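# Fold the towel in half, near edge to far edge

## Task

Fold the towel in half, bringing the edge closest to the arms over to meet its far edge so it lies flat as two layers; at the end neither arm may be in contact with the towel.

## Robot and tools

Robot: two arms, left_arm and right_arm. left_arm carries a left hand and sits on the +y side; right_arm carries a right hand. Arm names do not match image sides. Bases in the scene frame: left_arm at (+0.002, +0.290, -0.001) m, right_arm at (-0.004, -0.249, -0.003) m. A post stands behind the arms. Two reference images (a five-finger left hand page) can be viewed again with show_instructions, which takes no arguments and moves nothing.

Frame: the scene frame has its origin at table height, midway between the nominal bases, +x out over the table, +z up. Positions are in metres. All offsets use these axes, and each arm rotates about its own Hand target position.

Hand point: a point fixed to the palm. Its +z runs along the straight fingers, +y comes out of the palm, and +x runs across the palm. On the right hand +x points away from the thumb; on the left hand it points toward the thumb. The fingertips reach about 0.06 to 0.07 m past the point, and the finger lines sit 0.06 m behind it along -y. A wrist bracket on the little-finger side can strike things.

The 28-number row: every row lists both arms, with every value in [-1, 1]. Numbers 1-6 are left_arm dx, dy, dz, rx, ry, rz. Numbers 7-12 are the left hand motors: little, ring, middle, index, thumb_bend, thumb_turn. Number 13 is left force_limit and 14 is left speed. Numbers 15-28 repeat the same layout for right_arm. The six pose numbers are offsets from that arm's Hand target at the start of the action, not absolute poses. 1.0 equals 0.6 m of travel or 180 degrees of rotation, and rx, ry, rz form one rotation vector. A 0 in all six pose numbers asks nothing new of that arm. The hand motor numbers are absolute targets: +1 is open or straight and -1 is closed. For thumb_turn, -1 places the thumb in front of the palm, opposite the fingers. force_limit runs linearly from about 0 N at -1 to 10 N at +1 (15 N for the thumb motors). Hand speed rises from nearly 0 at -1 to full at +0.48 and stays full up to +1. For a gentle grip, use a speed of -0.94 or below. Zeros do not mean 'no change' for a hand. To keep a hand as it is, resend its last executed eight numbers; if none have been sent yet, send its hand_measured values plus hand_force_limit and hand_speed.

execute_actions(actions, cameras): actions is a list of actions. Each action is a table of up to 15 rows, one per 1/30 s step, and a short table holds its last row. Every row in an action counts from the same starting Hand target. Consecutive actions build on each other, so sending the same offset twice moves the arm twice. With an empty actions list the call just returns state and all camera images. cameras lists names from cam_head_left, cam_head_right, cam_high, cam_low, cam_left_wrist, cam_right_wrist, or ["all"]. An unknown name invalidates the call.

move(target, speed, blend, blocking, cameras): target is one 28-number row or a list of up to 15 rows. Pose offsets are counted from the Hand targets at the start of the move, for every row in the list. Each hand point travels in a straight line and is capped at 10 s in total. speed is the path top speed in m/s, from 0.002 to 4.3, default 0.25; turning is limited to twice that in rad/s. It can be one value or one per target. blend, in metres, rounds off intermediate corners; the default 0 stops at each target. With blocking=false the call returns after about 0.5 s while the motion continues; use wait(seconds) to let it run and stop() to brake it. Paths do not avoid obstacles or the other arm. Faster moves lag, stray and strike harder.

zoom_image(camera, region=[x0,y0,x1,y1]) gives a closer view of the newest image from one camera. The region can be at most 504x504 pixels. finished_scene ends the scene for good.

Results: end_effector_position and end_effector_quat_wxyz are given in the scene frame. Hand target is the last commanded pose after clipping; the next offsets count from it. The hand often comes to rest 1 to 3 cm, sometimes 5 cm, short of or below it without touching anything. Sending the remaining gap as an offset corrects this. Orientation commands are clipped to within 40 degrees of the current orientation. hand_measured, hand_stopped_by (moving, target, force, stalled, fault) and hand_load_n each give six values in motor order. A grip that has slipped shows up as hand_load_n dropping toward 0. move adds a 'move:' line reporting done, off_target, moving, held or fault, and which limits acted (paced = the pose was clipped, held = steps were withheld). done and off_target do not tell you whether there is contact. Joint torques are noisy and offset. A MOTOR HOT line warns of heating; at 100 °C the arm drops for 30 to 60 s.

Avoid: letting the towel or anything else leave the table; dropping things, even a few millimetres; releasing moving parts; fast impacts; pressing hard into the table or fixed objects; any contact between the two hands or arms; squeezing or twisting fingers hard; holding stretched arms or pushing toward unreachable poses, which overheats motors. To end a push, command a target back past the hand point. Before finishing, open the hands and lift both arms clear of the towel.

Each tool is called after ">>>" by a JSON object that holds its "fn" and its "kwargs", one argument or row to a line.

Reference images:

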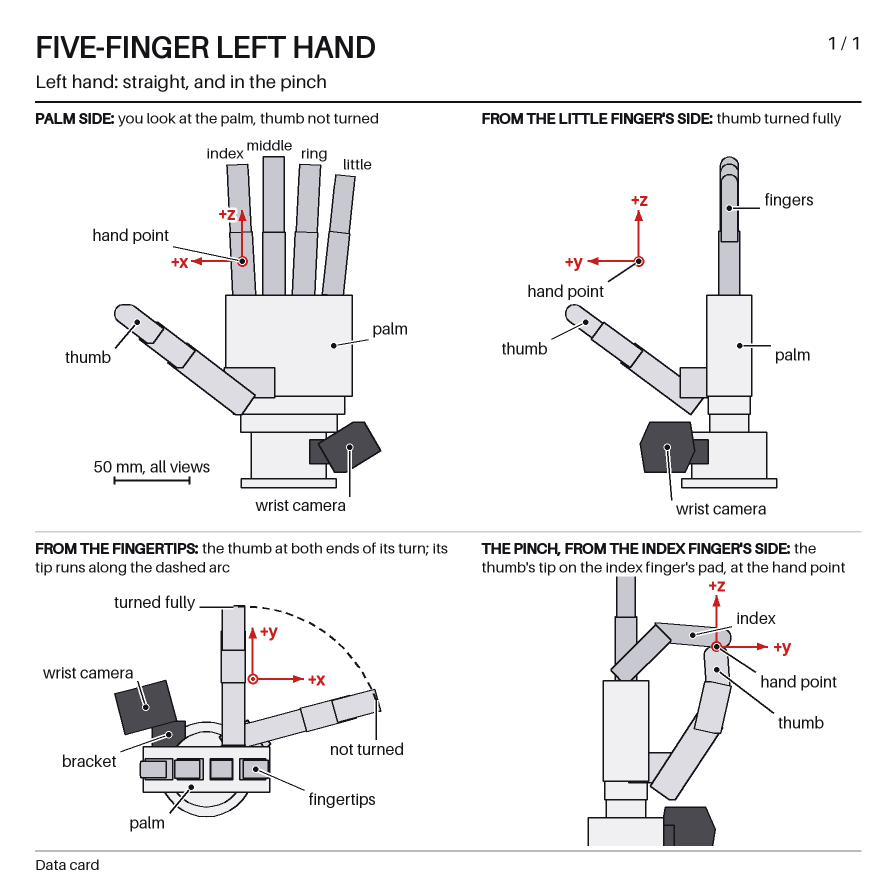

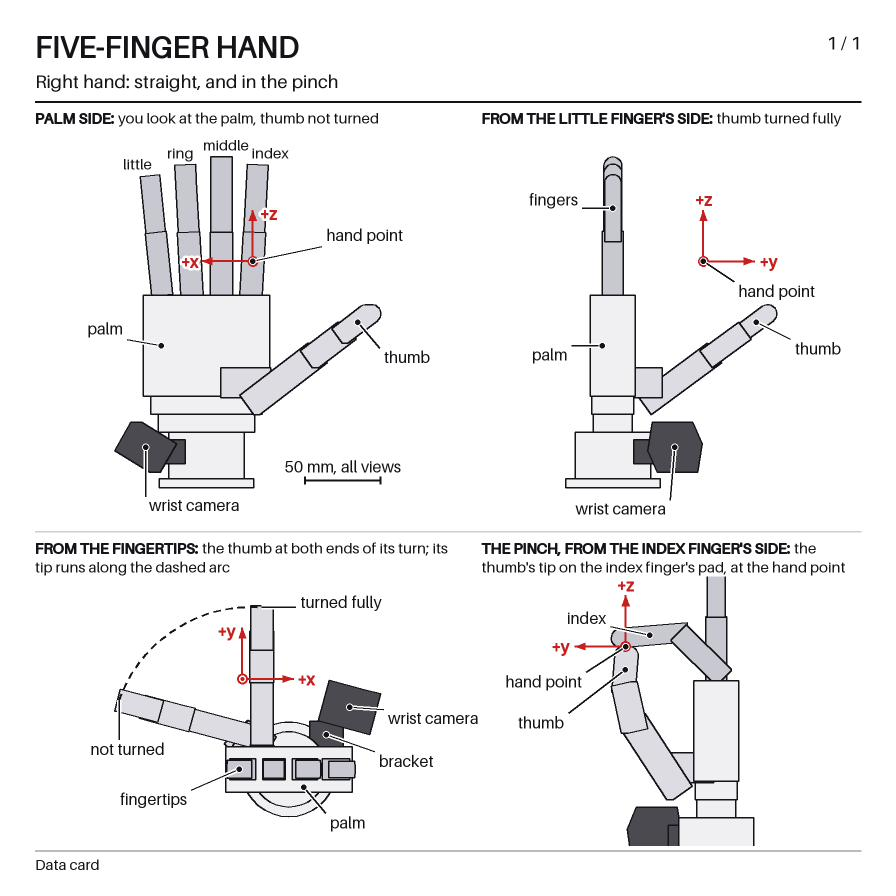

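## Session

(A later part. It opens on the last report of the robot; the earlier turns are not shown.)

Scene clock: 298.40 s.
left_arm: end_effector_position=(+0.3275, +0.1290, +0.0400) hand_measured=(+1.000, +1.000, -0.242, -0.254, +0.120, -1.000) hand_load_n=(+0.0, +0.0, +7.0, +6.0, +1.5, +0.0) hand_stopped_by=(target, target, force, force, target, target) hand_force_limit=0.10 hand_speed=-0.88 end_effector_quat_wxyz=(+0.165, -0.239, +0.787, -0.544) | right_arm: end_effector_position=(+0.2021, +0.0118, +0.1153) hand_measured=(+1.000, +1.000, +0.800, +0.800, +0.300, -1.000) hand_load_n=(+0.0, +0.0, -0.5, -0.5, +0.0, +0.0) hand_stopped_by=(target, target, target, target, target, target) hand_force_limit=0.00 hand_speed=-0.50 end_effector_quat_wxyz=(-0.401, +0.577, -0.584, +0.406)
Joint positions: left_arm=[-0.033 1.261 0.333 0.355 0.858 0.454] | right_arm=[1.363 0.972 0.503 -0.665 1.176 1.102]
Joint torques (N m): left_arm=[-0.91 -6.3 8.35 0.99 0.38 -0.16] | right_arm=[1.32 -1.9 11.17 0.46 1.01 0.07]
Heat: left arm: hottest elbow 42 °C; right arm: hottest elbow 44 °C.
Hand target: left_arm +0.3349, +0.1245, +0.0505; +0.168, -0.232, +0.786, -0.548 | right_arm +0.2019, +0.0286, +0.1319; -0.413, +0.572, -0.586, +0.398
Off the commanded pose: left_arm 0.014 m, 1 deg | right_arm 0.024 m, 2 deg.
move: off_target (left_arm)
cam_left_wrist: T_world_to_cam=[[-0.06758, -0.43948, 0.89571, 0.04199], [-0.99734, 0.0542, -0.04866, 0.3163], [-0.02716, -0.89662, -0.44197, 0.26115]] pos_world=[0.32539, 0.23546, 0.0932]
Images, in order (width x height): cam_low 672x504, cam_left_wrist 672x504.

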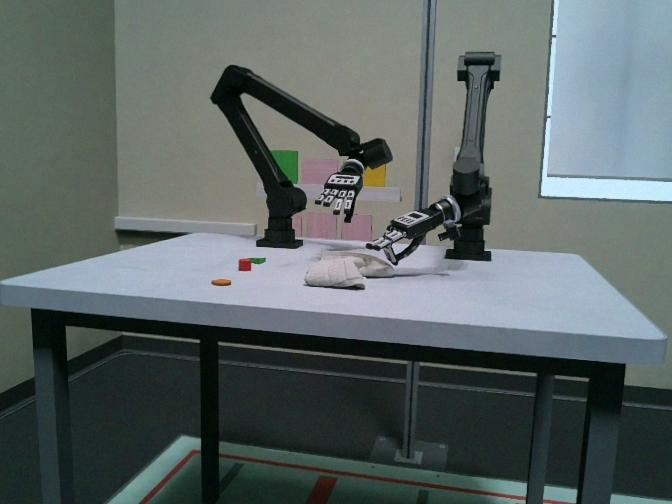

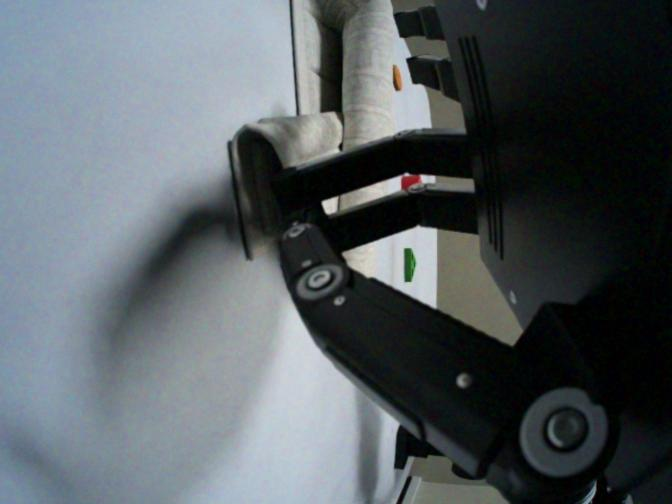

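>>> {"fn": "move", "kwargs": {
  "target": [0,0,0.05,0,0,0,1,1,-0.5,-0.5,0.12,-1,0.1,-0.88, 0,0,0,0,0,0,1,1,0.8,0.8,0.3,-1,0,-0.5],
  "speed": 0.08,
  "cameras": ["cam_left_wrist","cam_low"]
}}

>>> {"fn": "zoom_image", "kwargs": {
  "camera": "cam_left_wrist",
  "region": [180, 100, 390, 340]
}}

>>> {"fn": "zoom_image", "kwargs": {
  "camera": "cam_low",
  "region": [290, 210, 430, 310]
}}

Scene clock: 300.03 s.
left_arm: end_effector_position=(+0.3227, +0.1291, +0.0646) hand_measured=(+1.000, +1.000, -0.242, -0.254, +0.120, -1.000) hand_load_n=(+0.0, +0.0, +7.0, +6.5, +1.5, +0.0) hand_stopped_by=(target, target, force, force, target, target) hand_force_limit=0.10 hand_speed=-0.88 end_effector_quat_wxyz=(+0.160, -0.243, +0.788, -0.542) | right_arm: end_effector_position=(+0.2021, +0.0118, +0.1153) hand_measured=(+1.000, +1.000, +0.800, +0.800, +0.300, -1.000) hand_load_n=(+0.0, -0.5, +0.0, +0.0, +0.0, +0.0) hand_stopped_by=(target, target, target, target, target, target) hand_force_limit=0.00 hand_speed=-0.50 end_effector_quat_wxyz=(-0.401, +0.577, -0.584, +0.406)
Joint positions: left_arm=[-0.033 1.149 0.357 0.207 0.858 0.451] | right_arm=[1.363 0.972 0.503 -0.665 1.176 1.102]
Joint torques (N m): left_arm=[-0.56 -5.48 10.48 1.07 0.4 -0.12] | right_arm=[1.38 -1.9 11.17 0.46 1.02 0.07]
Heat: left arm: hottest elbow 42 °C; right arm: hottest elbow 45 °C.
Hand target: left_arm +0.3351, +0.1245, +0.0807; +0.169, -0.232, +0.786, -0.548 | right_arm +0.2019, +0.0286, +0.1319; -0.413, +0.572, -0.586, +0.398
Off the commanded pose: left_arm 0.021 m, 2 deg | right_arm 0.024 m, 2 deg.
move: off_target (left_arm)
cam_left_wrist: T_world_to_cam=[[-0.05545, -0.43866, 0.89694, 0.01558], [-0.99795, 0.05321, -0.03568, 0.31222], [-0.03207, -0.89708, -0.44071, 0.27349]] pos_world=[0.32121, 0.23556, 0.1177]
Images, in order (width x height): cam_low 672x504, cam_left_wrist 672x504.

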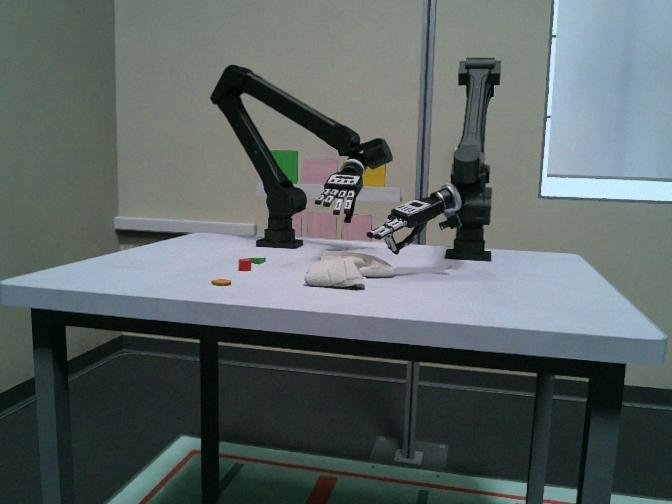

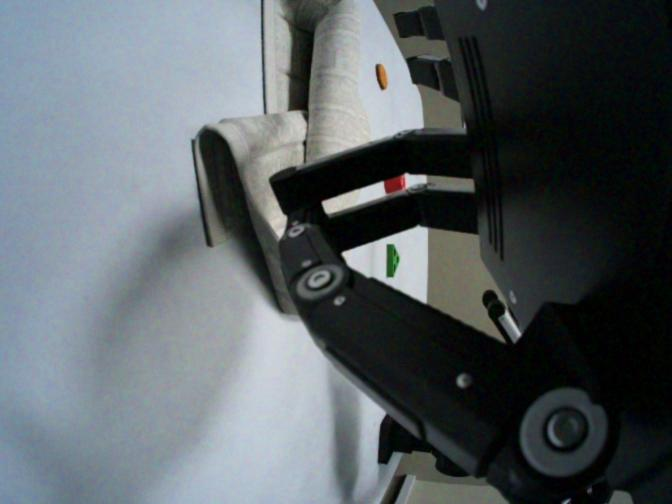

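Scaled by 2.100 from the camera's image (finer frame: 960x720).

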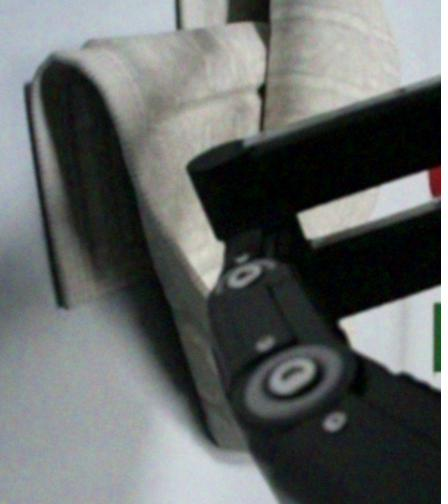

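Scaled by 3.600.

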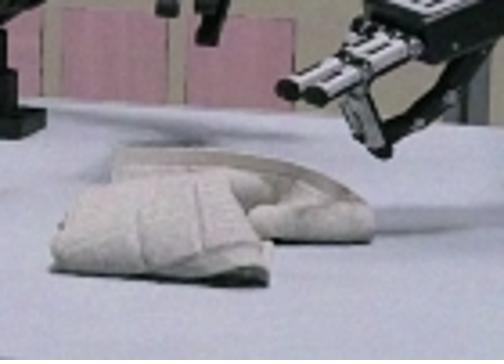

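>>> {"fn": "move", "kwargs": {
  "target": [
    [0,0,0.001,0,0,0,1,1,0.8,0.8,0.3,-1,0,0.0, 0,0,0,0,0,0,1,1,0.8,0.8,0.3,-1,0,-0.5],
    [0,0.0025,-0.108,0,0,0,1,1,0.8,0.8,0.3,-1,0,0.0, 0,0,0,0,0,0,1,1,0.8,0.8,0.3,-1,0,-0.5]
  ],
  "speed": 0.12,
  "cameras": ["cam_left_wrist","cam_low"]
}}

>>> {"fn": "zoom_image", "kwargs": {
  "camera": "cam_left_wrist",
  "region": [200, 100, 410, 340]
}}

Scene clock: 303.07 s.
left_arm: end_effector_position=(+0.3348, +0.1286, +0.0166) hand_measured=(+1.000, +1.000, +0.800, +0.800, +0.300, -1.000) hand_load_n=(+0.0, +0.0, -0.5, +0.0, +0.0, +0.0) hand_stopped_by=(target, target, target, target, target, target) hand_force_limit=0.00 hand_speed=0.00 end_effector_quat_wxyz=(+0.168, -0.238, +0.787, -0.545) | right_arm: end_effector_position=(+0.2021, +0.0118, +0.1153) hand_measured=(+1.000, +1.000, +0.800, +0.800, +0.300, -1.000) hand_load_n=(+0.0, +0.0, +0.0, +0.0, +0.0, +0.0) hand_stopped_by=(target, target, target, target, target, target) hand_force_limit=0.00 hand_speed=-0.50 end_effector_quat_wxyz=(-0.401, +0.577, -0.584, +0.406)
Joint positions: left_arm=[-0.033 1.389 0.327 0.496 0.859 0.453] | right_arm=[1.363 0.972 0.503 -0.665 1.176 1.102]
Joint torques (N m): left_arm=[-0.09 -5.3 5.27 2.43 0.56 -0.09] | right_arm=[1.38 -1.85 11.15 0.47 1.01 0.08]
Heat: left arm: hottest elbow 42 °C; right arm: hottest elbow 45 °C.
Hand target: left_arm +0.3351, +0.1260, +0.0158; +0.169, -0.232, +0.786, -0.548 | right_arm +0.2019, +0.0286, +0.1319; -0.413, +0.572, -0.586, +0.398
Off the commanded pose: left_arm 0.003 m, 1 deg | right_arm 0.024 m, 2 deg.
move: done
cam_left_wrist: T_world_to_cam=[[-0.07395, -0.43869, 0.89559, 0.06532], [-0.99697, 0.05419, -0.05578, 0.32252], [-0.02406, -0.89701, -0.44137, 0.2497]] pos_world=[0.33238, 0.23516, 0.0697]
Images, in order (width x height): cam_low 672x504, cam_left_wrist 672x504.

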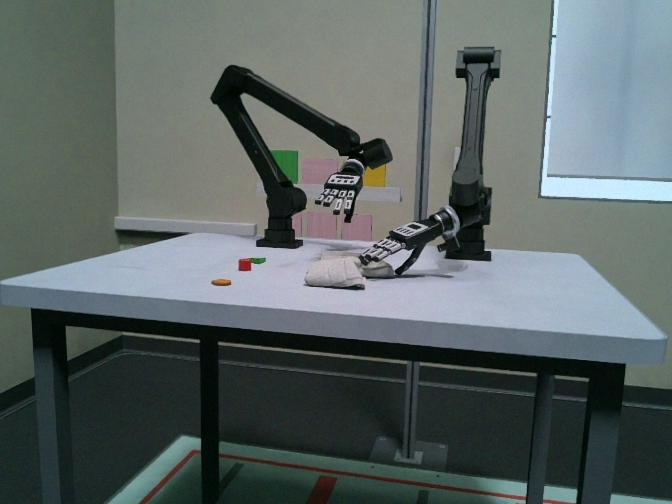

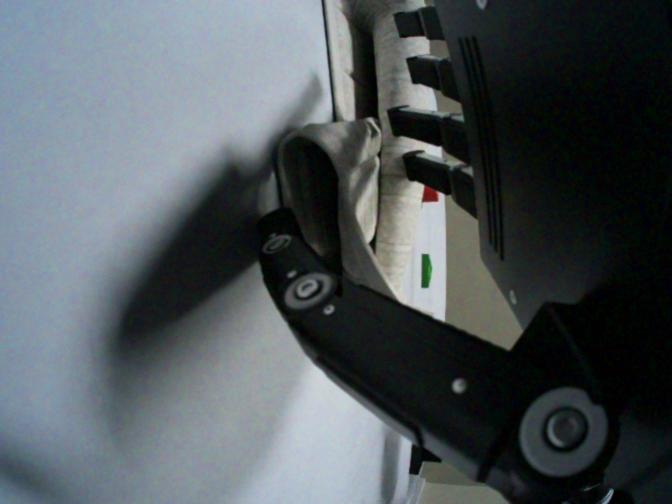

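Scaled by 2.100 from the camera's image (finer frame: 960x720).

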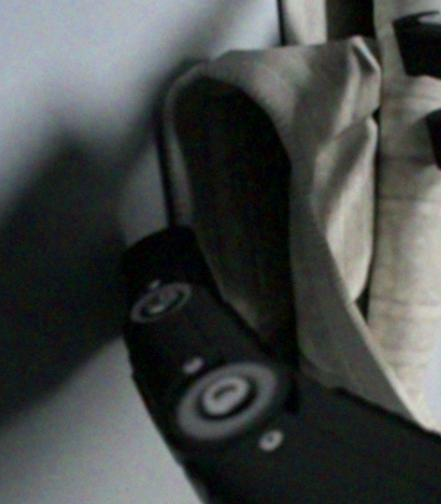

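>>> {"fn": "move", "kwargs": {
  "target": [
    [0,0,0,0,0,0,1,1,0.15,0.15,0.25,-1,0,-0.6, 0,0,0,0,0,0,1,1,0.8,0.8,0.3,-1,0,-0.5],
    [0,0,0,0,0,0,1,1,-0.1,-0.1,0.15,-1,0,-0.8, 0,0,0,0,0,0,1,1,0.8,0.8,0.3,-1,0,-0.5],
    [0,0,0,0,0,0,1,1,-0.5,-0.5,0.12,-1,0.1,-0.88, 0,0,0,0,0,0,1,1,0.8,0.8,0.3,-1,0,-0.5]
  ],
  "cameras": ["cam_left_wrist"]
}}

>>> {"fn": "zoom_image", "kwargs": {
  "camera": "cam_left_wrist",
  "region": [200, 100, 410, 340]
}}

Scene clock: 306.23 s.
left_arm: end_effector_position=(+0.3381, +0.1266, +0.0222) hand_measured=(+1.000, +1.000, -0.186, -0.208, +0.122, -1.000) hand_load_n=(+0.0, +0.0, +7.0, +5.5, +3.5, +0.0) hand_stopped_by=(target, target, force, force, target, target) hand_force_limit=0.10 hand_speed=-0.88 end_effector_quat_wxyz=(+0.176, -0.225, +0.783, -0.553) | right_arm: end_effector_position=(+0.2021, +0.0118, +0.1153) hand_measured=(+1.000, +1.000, +0.800, +0.800, +0.300, -1.000) hand_load_n=(+0.0, +0.0, +0.0, +0.0, +0.0, +0.0) hand_stopped_by=(target, target, target, target, target, target) hand_force_limit=0.00 hand_speed=-0.50 end_effector_quat_wxyz=(-0.401, +0.577, -0.584, +0.406)
Joint positions: left_arm=[-0.034 1.387 0.327 0.527 0.873 0.453] | right_arm=[1.363 0.972 0.503 -0.665 1.176 1.102]
Joint torques (N m): left_arm=[0.09 -5.13 5.27 1.22 -0.11 -0.09] | right_arm=[1.38 -1.9 11.15 0.47 1.01 0.07]
Heat: left arm: hottest elbow 42 °C; right arm: hottest elbow 45 °C.
Hand target: left_arm +0.3351, +0.1259, +0.0158; +0.169, -0.232, +0.786, -0.548 | right_arm +0.2019, +0.0286, +0.1319; -0.413, +0.572, -0.586, +0.398
Off the commanded pose: left_arm 0.007 m, 1 deg | right_arm 0.024 m, 2 deg.
move: done
cam_left_wrist: T_world_to_cam=[[-0.10813, -0.42984, 0.89641, 0.07006], [-0.99391, 0.06599, -0.08825, 0.32436], [-0.02122, -0.90049, -0.43435, 0.24971]] pos_world=[0.33526, 0.23358, 0.07428]

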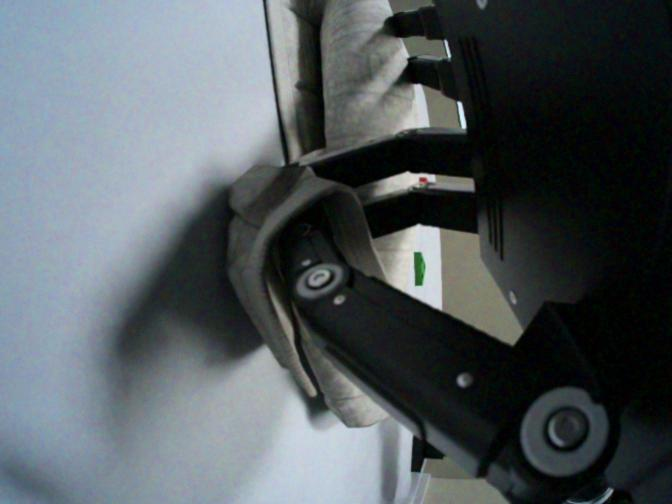

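Scaled by 2.100 from the camera's image (finer frame: 960x720).

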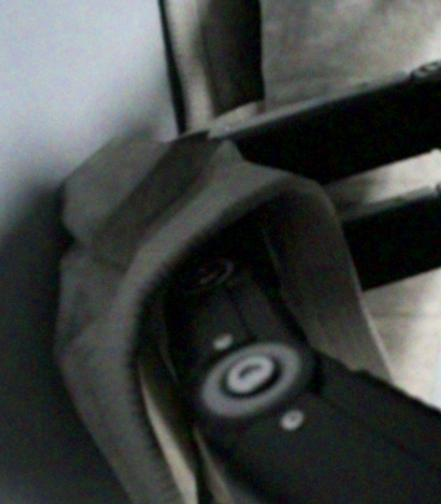

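>>> {"fn": "move", "kwargs": {
  "target": [-0.01,0.01,0.08,0,0,0,1,1,-0.5,-0.5,0.12,-1,0.1,-0.88, 0,0,0,0,0,0,1,1,0.8,0.8,0.3,-1,0,-0.5],
  "speed": 0.06,
  "cameras": ["cam_left_wrist","cam_low","cam_high","cam_right_wrist"]
}}

>>> {"fn": "zoom_image", "kwargs": {
  "camera": "cam_left_wrist",
  "region": [180, 100, 390, 340]
}}

>>> {"fn": "zoom_image", "kwargs": {
  "camera": "cam_low",
  "region": [290, 210, 430, 310]
}}

>>> {"fn": "zoom_image", "kwargs": {
  "camera": "cam_high",
  "region": [235, 200, 375, 310]
}}

Scene clock: 308.30 s.
left_arm: end_effector_position=(+0.3131, +0.1275, +0.0495) hand_measured=(+1.000, +1.000, -0.186, -0.208, +0.122, -1.000) hand_load_n=(+0.0, +0.0, +5.5, +5.5, +3.5, +0.0) hand_stopped_by=(target, target, force, force, target, target) hand_force_limit=0.10 hand_speed=-0.88 end_effector_quat_wxyz=(+0.150, -0.240, +0.789, -0.545) | right_arm: end_effector_position=(+0.2021, +0.0118, +0.1153) hand_measured=(+1.000, +1.000, +0.800, +0.800, +0.300, -1.000) hand_load_n=(+0.0, +0.0, +0.0, +0.0, +0.0, +0.0) hand_stopped_by=(target, target, target, target, target, target) hand_force_limit=0.00 hand_speed=-0.50 end_effector_quat_wxyz=(-0.401, +0.577, -0.584, +0.406)
Joint positions: left_arm=[-0.033 1.186 0.327 0.26 0.876 0.457] | right_arm=[1.363 0.972 0.503 -0.665 1.176 1.102]
Joint torques (N m): left_arm=[1.9 -5.83 9.69 1.05 0.58 0.03] | right_arm=[1.38 -1.9 11.15 0.47 1.01 0.08]
Heat: left arm: hottest elbow 42 °C; right arm: hottest elbow 46 °C.
Hand target: left_arm +0.3291, +0.1319, +0.0639; +0.169, -0.232, +0.786, -0.548 | right_arm +0.2019, +0.0286, +0.1319; -0.413, +0.572, -0.586, +0.398
Off the commanded pose: left_arm 0.022 m, 2 deg | right_arm 0.024 m, 2 deg.
move: off_target (left_arm)
cam_left_wrist: T_world_to_cam=[[-0.05279, -0.43204, 0.90031, 0.02606], [-0.99723, 0.07008, -0.02484, 0.2992], [-0.05236, -0.89912, -0.43455, 0.27136]] pos_world=[0.31396, 0.23427, 0.10189]
cam_right_wrist: T_world_to_cam=[[-0.37508, -0.23508, -0.89669, 0.1785], [-0.48508, 0.87408, -0.02625, 0.09814], [0.78994, 0.42512, -0.44189, -0.00217]] pos_world=[0.11627, -0.0429, 0.16168]
Images, in order (width x height): cam_high 672x504, cam_low 672x504, cam_left_wrist 672x504, cam_right_wrist 672x504.

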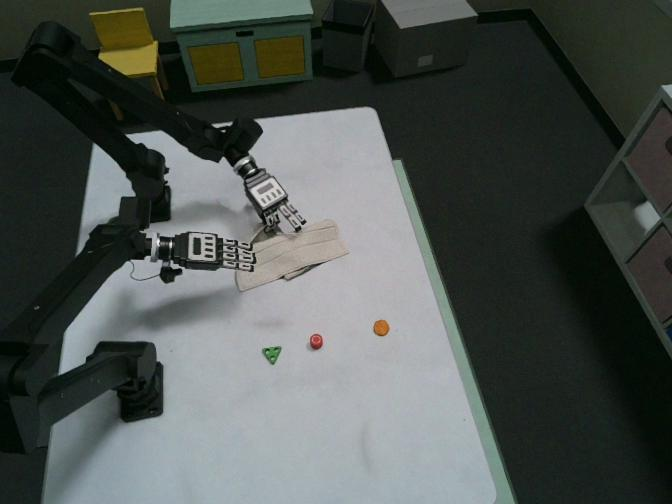

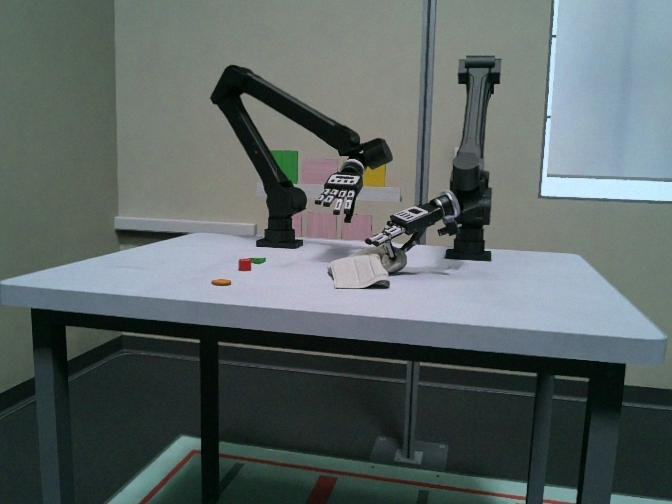

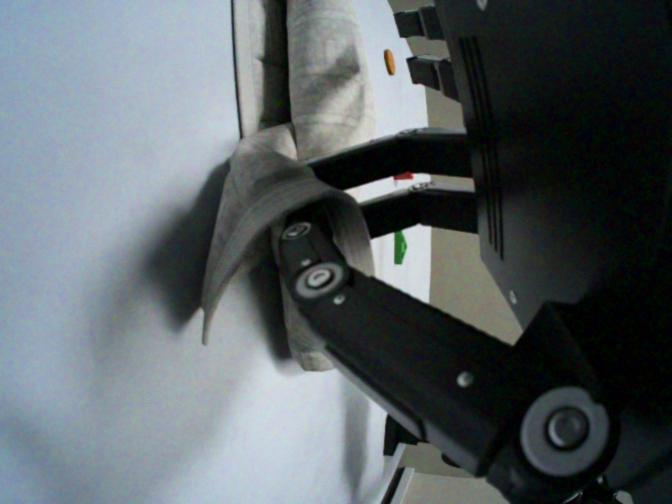

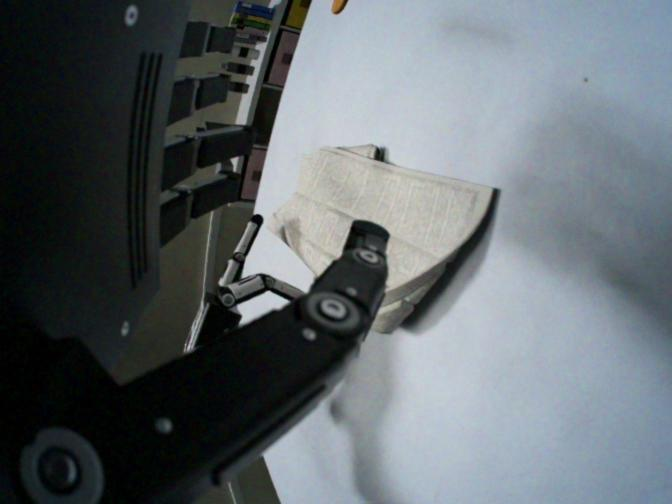

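Scaled by 2.100 from the camera's image (finer frame: 960x720).

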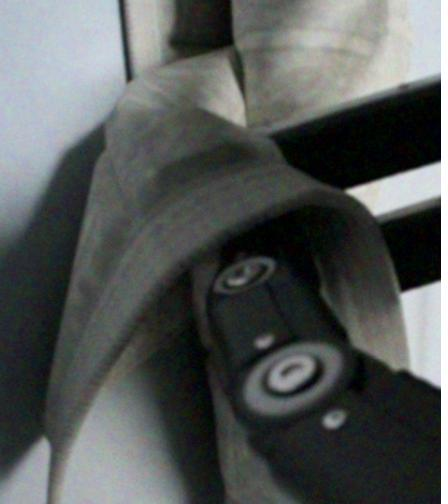

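Scaled by 3.600.

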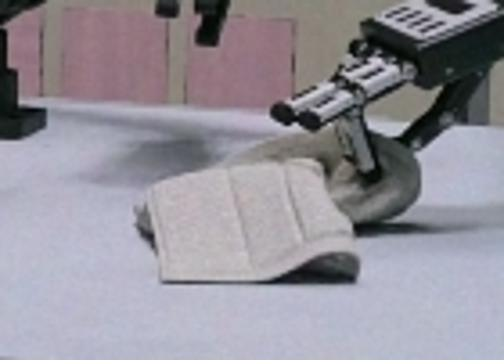

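Scaled by 3.600.

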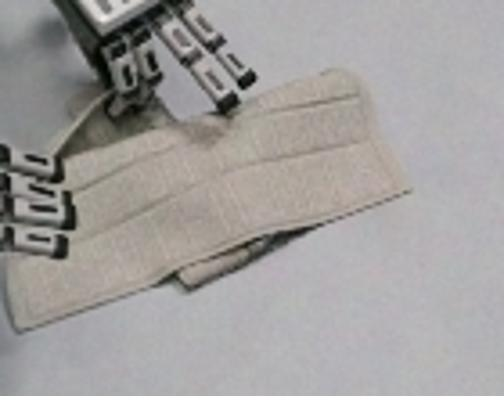

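>>> {"fn": "move", "kwargs": {
  "target": [0.02,0.0,0.12,0,0,0,1,1,-0.5,-0.5,0.12,-1,0.1,-0.88, 0,0,0,0,0,0,1,1,0.8,0.8,0.3,-1,0,-0.5],
  "speed": 0.08,
  "cameras": ["cam_left_wrist","cam_low","cam_high","cam_right_wrist","cam_head_left"]
}}

>>> {"fn": "zoom_image", "kwargs": {
  "camera": "cam_low",
  "region": [290, 200, 430, 300]
}}

>>> {"fn": "zoom_image", "kwargs": {
  "camera": "cam_high",
  "region": [225, 200, 365, 310]
}}

>>> {"fn": "zoom_image", "kwargs": {
  "camera": "cam_right_wrist",
  "region": [240, 80, 520, 360]
}}

Scene clock: 310.63 s.
left_arm: end_effector_position=(+0.3250, +0.1273, +0.1153) hand_measured=(+1.000, +1.000, -0.186, -0.208, +0.122, -1.000) hand_load_n=(+0.0, +0.0, +5.5, +5.5, +3.5, +0.0) hand_stopped_by=(target, target, force, force, target, target) hand_force_limit=0.10 hand_speed=-0.88 end_effector_quat_wxyz=(+0.147, -0.242, +0.790, -0.544) | right_arm: end_effector_position=(+0.2021, +0.0118, +0.1153) hand_measured=(+1.000, +1.000, +0.800, +0.800, +0.300, -1.000) hand_load_n=(+0.0, +0.0, +0.0, +0.0, +0.0, +0.0) hand_stopped_by=(target, target, target, target, target, target) hand_force_limit=0.00 hand_speed=-0.50 end_effector_quat_wxyz=(-0.401, +0.577, -0.584, +0.406)
Joint positions: left_arm=[-0.032 1.024 0.458 -0.042 0.877 0.458] | right_arm=[1.363 0.972 0.503 -0.665 1.176 1.102]
Joint torques (N m): left_arm=[1.85 -5.01 12.12 0.92 0.61 0.06] | right_arm=[1.32 -1.9 11.15 0.47 1.01 0.07]
Heat: left arm: hottest elbow 42 °C; right arm: hottest elbow 46 °C.
Hand target: left_arm +0.3411, +0.1319, +0.1358; +0.169, -0.232, +0.786, -0.548 | right_arm +0.2019, +0.0286, +0.1319; -0.413, +0.572, -0.586, +0.398
Off the commanded pose: left_arm 0.027 m, 3 deg | right_arm 0.024 m, 2 deg.
move: off_target (left_arm)
cam_left_wrist: T_world_to_cam=[[-0.04668, -0.43262, 0.90036, -0.03457], [-0.99738, 0.07005, -0.01805, 0.31205], [-0.05527, -0.89885, -0.43476, 0.30138]] pos_world=[0.32627, 0.23407, 0.16779]
cam_right_wrist: T_world_to_cam=[[-0.37508, -0.23508, -0.89669, 0.1785], [-0.48508, 0.87408, -0.02625, 0.09814], [0.78994, 0.42512, -0.44189, -0.00217]] pos_world=[0.11627, -0.0429, 0.16168]
Images, in order (width x height): cam_head_left 672x504, cam_high 672x504, cam_low 672x504, cam_left_wrist 672x504, cam_right_wrist 672x504.

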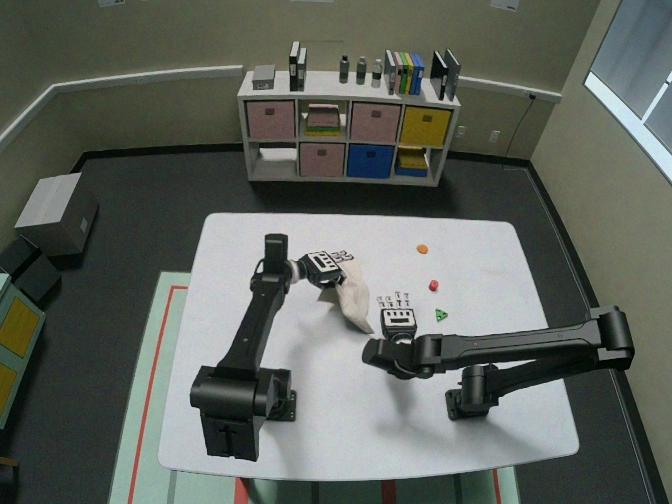

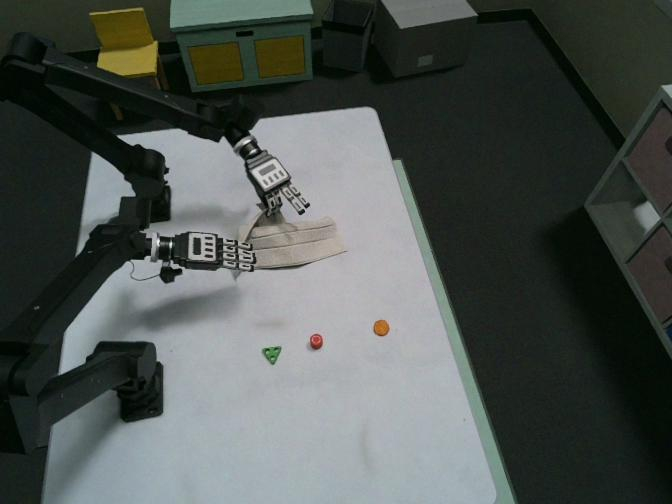

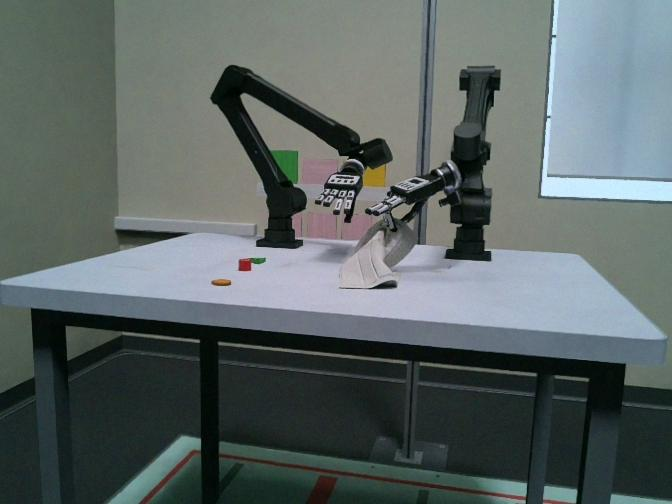

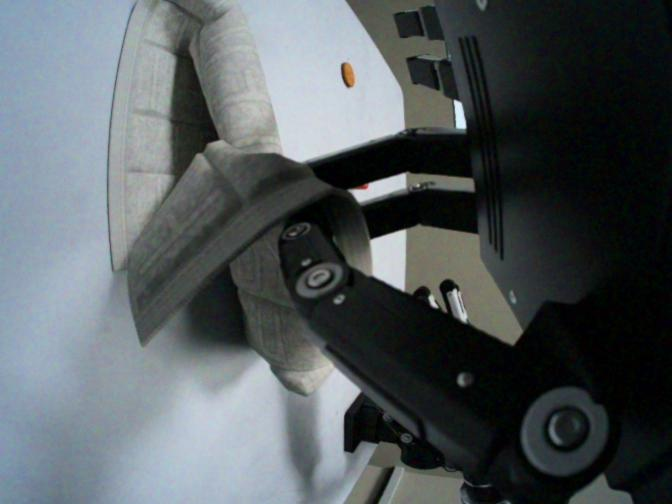

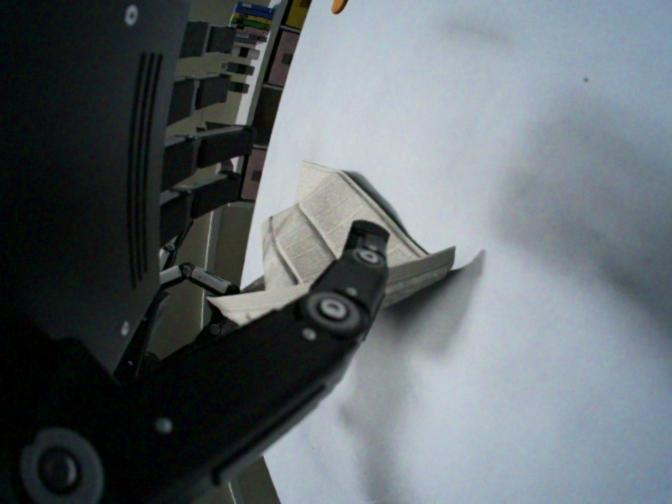

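Scaled by 3.600.

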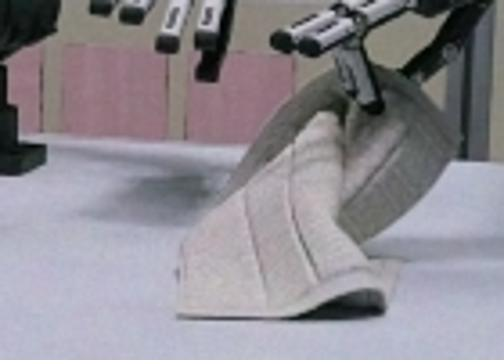

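Scaled by 3.600.

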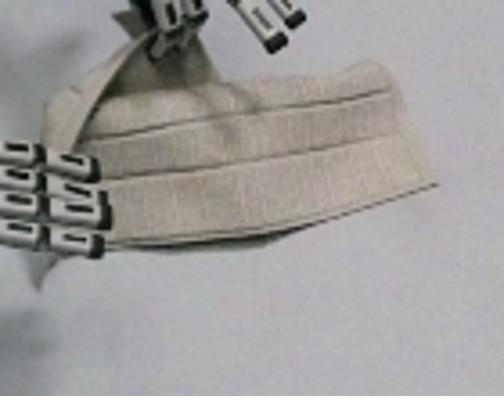

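Scaled by 1.800 from the camera's image (finer frame: 960x720).

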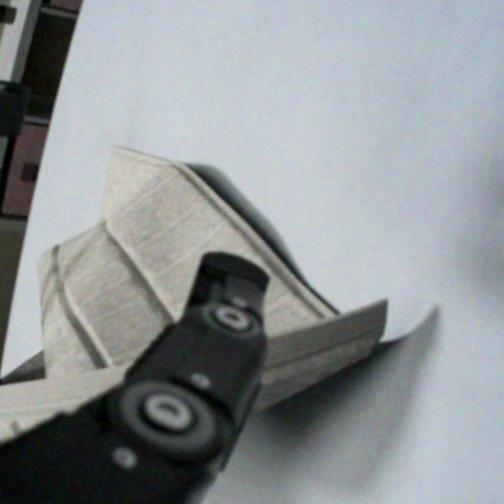

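>>> {"fn": "move", "kwargs": {
  "target": [-0.1,0.02,0.0,0,0,0.1,1,1,-0.5,-0.5,0.12,-1,0.1,-0.88, 0,0,0,0,0,0,1,1,0.8,0.8,0.3,-1,0,-0.5],
  "speed": 0.08,
  "cameras": ["cam_left_wrist","cam_low","cam_high","cam_right_wrist","cam_head_left"]
}}

>>> {"fn": "zoom_image", "kwargs": {
  "camera": "cam_low",
  "region": [290, 200, 430, 300]
}}

>>> {"fn": "zoom_image", "kwargs": {
  "camera": "cam_high",
  "region": [205, 200, 345, 310]
}}

>>> {"fn": "zoom_image", "kwargs": {
  "camera": "cam_right_wrist",
  "region": [240, 80, 520, 360]
}}

>>> {"fn": "zoom_image", "kwargs": {
  "camera": "cam_head_left",
  "region": [290, 230, 430, 350]
}}

Scene clock: 314.37 s.
left_arm: end_effector_position=(+0.2849, +0.1482, +0.1345) hand_measured=(+1.000, +1.000, -0.186, -0.208, +0.122, -1.000) hand_load_n=(+0.0, -0.5, +5.5, +5.5, +3.5, +0.0) hand_stopped_by=(target, target, force, force, target, target) hand_force_limit=0.10 hand_speed=-0.88 end_effector_quat_wxyz=(+0.259, -0.352, +0.739, -0.512) | right_arm: end_effector_position=(+0.2021, +0.0118, +0.1153) hand_measured=(+1.000, +1.000, +0.800, +0.800, +0.300, -1.000) hand_load_n=(+0.0, +0.0, +0.0, +0.0, +0.0, +0.0) hand_stopped_by=(target, target, target, target, target, target) hand_force_limit=0.00 hand_speed=-0.50 end_effector_quat_wxyz=(-0.401, +0.577, -0.584, +0.406)
Joint positions: left_arm=[-0.104 0.563 0.292 -0.132 0.513 0.229] | right_arm=[1.363 0.972 0.503 -0.665 1.176 1.102]
Joint torques (N m): left_arm=[-0.79 -0.97 9.72 1.29 0.13 -0.17] | right_arm=[1.38 -1.9 11.17 0.47 1.01 0.08]
Heat: left arm: hottest elbow 42 °C; right arm: hottest elbow 46 °C.
Hand target: left_arm +0.2810, +0.1439, +0.1358; +0.252, -0.352, +0.740, -0.515 | right_arm +0.2019, +0.0286, +0.1319; -0.413, +0.572, -0.586, +0.398
Off the commanded pose: left_arm 0.006 m, 1 deg | right_arm 0.024 m, 2 deg.
move: done
cam_left_wrist: T_world_to_cam=[[0.05005, -0.44675, 0.89326, -0.06916], [-0.96365, -0.25663, -0.07436, 0.31737], [0.26245, -0.85706, -0.44335, 0.2308]] pos_world=[0.24871, 0.24836, 0.1877]
cam_right_wrist: T_world_to_cam=[[-0.37508, -0.23508, -0.89669, 0.1785], [-0.48508, 0.87408, -0.02625, 0.09814], [0.78994, 0.42512, -0.44189, -0.00217]] pos_world=[0.11627, -0.0429, 0.16168]
Images, in order (width x height): cam_head_left 672x504, cam_high 672x504, cam_low 672x504, cam_left_wrist 672x504, cam_right_wrist 672x504.

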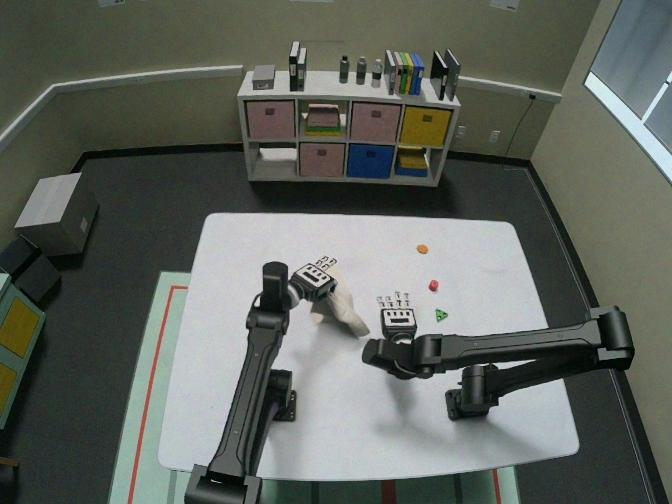

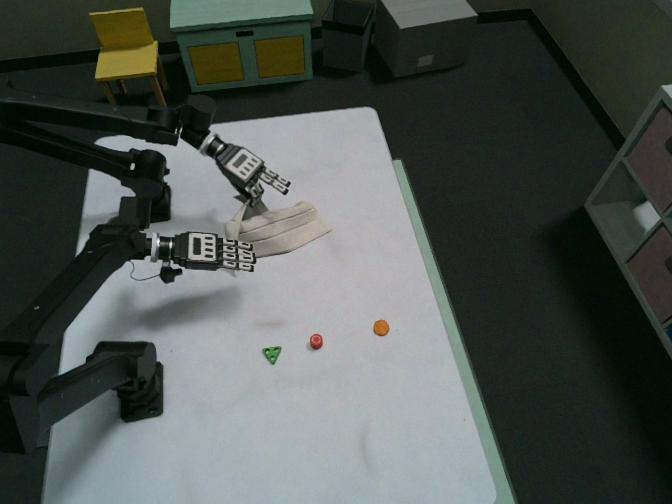

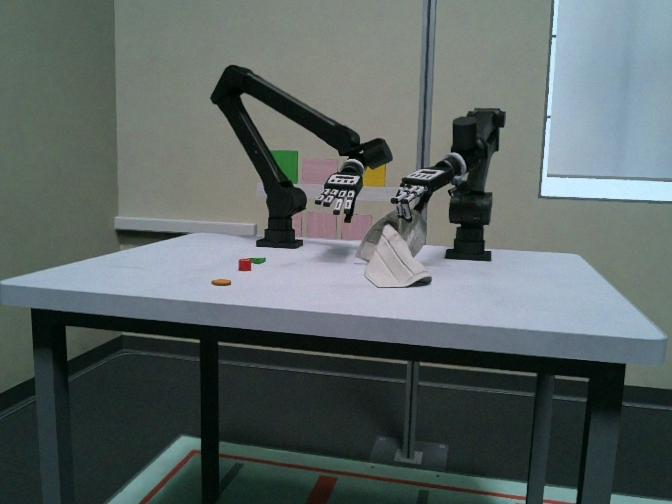

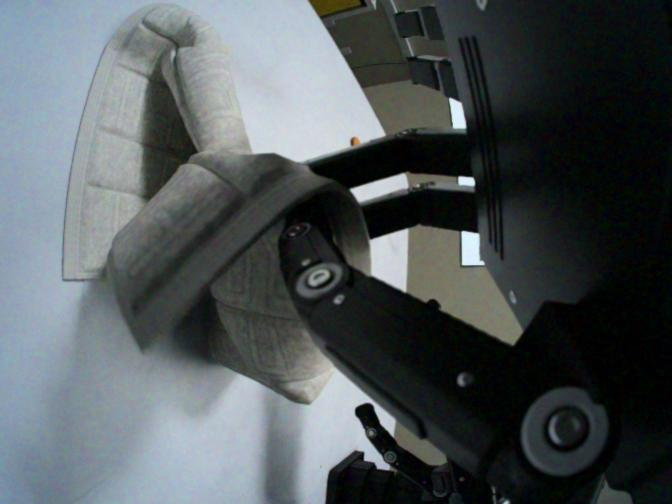

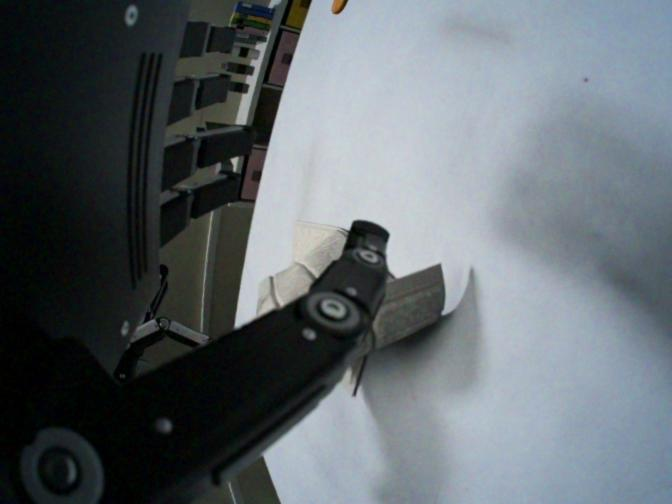

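Scaled by 3.600.

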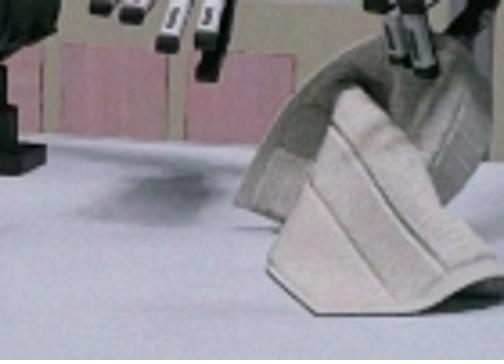

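Scaled by 3.600.

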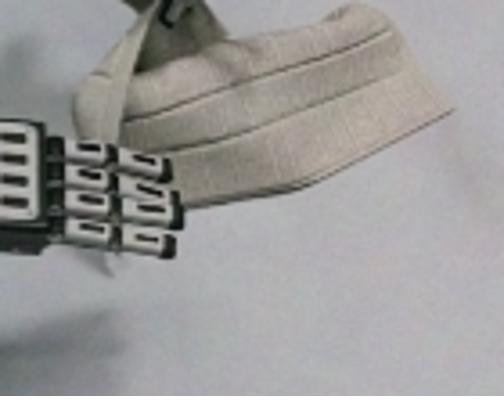

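Scaled by 1.800 from the camera's image (finer frame: 960x720).

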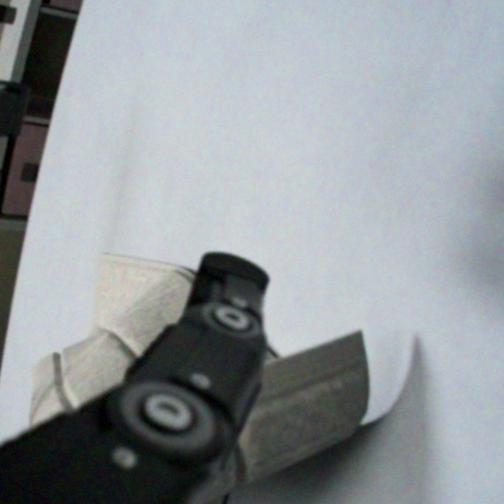

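Scaled by 3.600.

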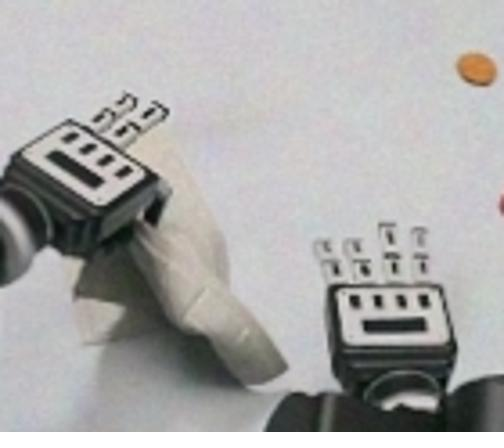

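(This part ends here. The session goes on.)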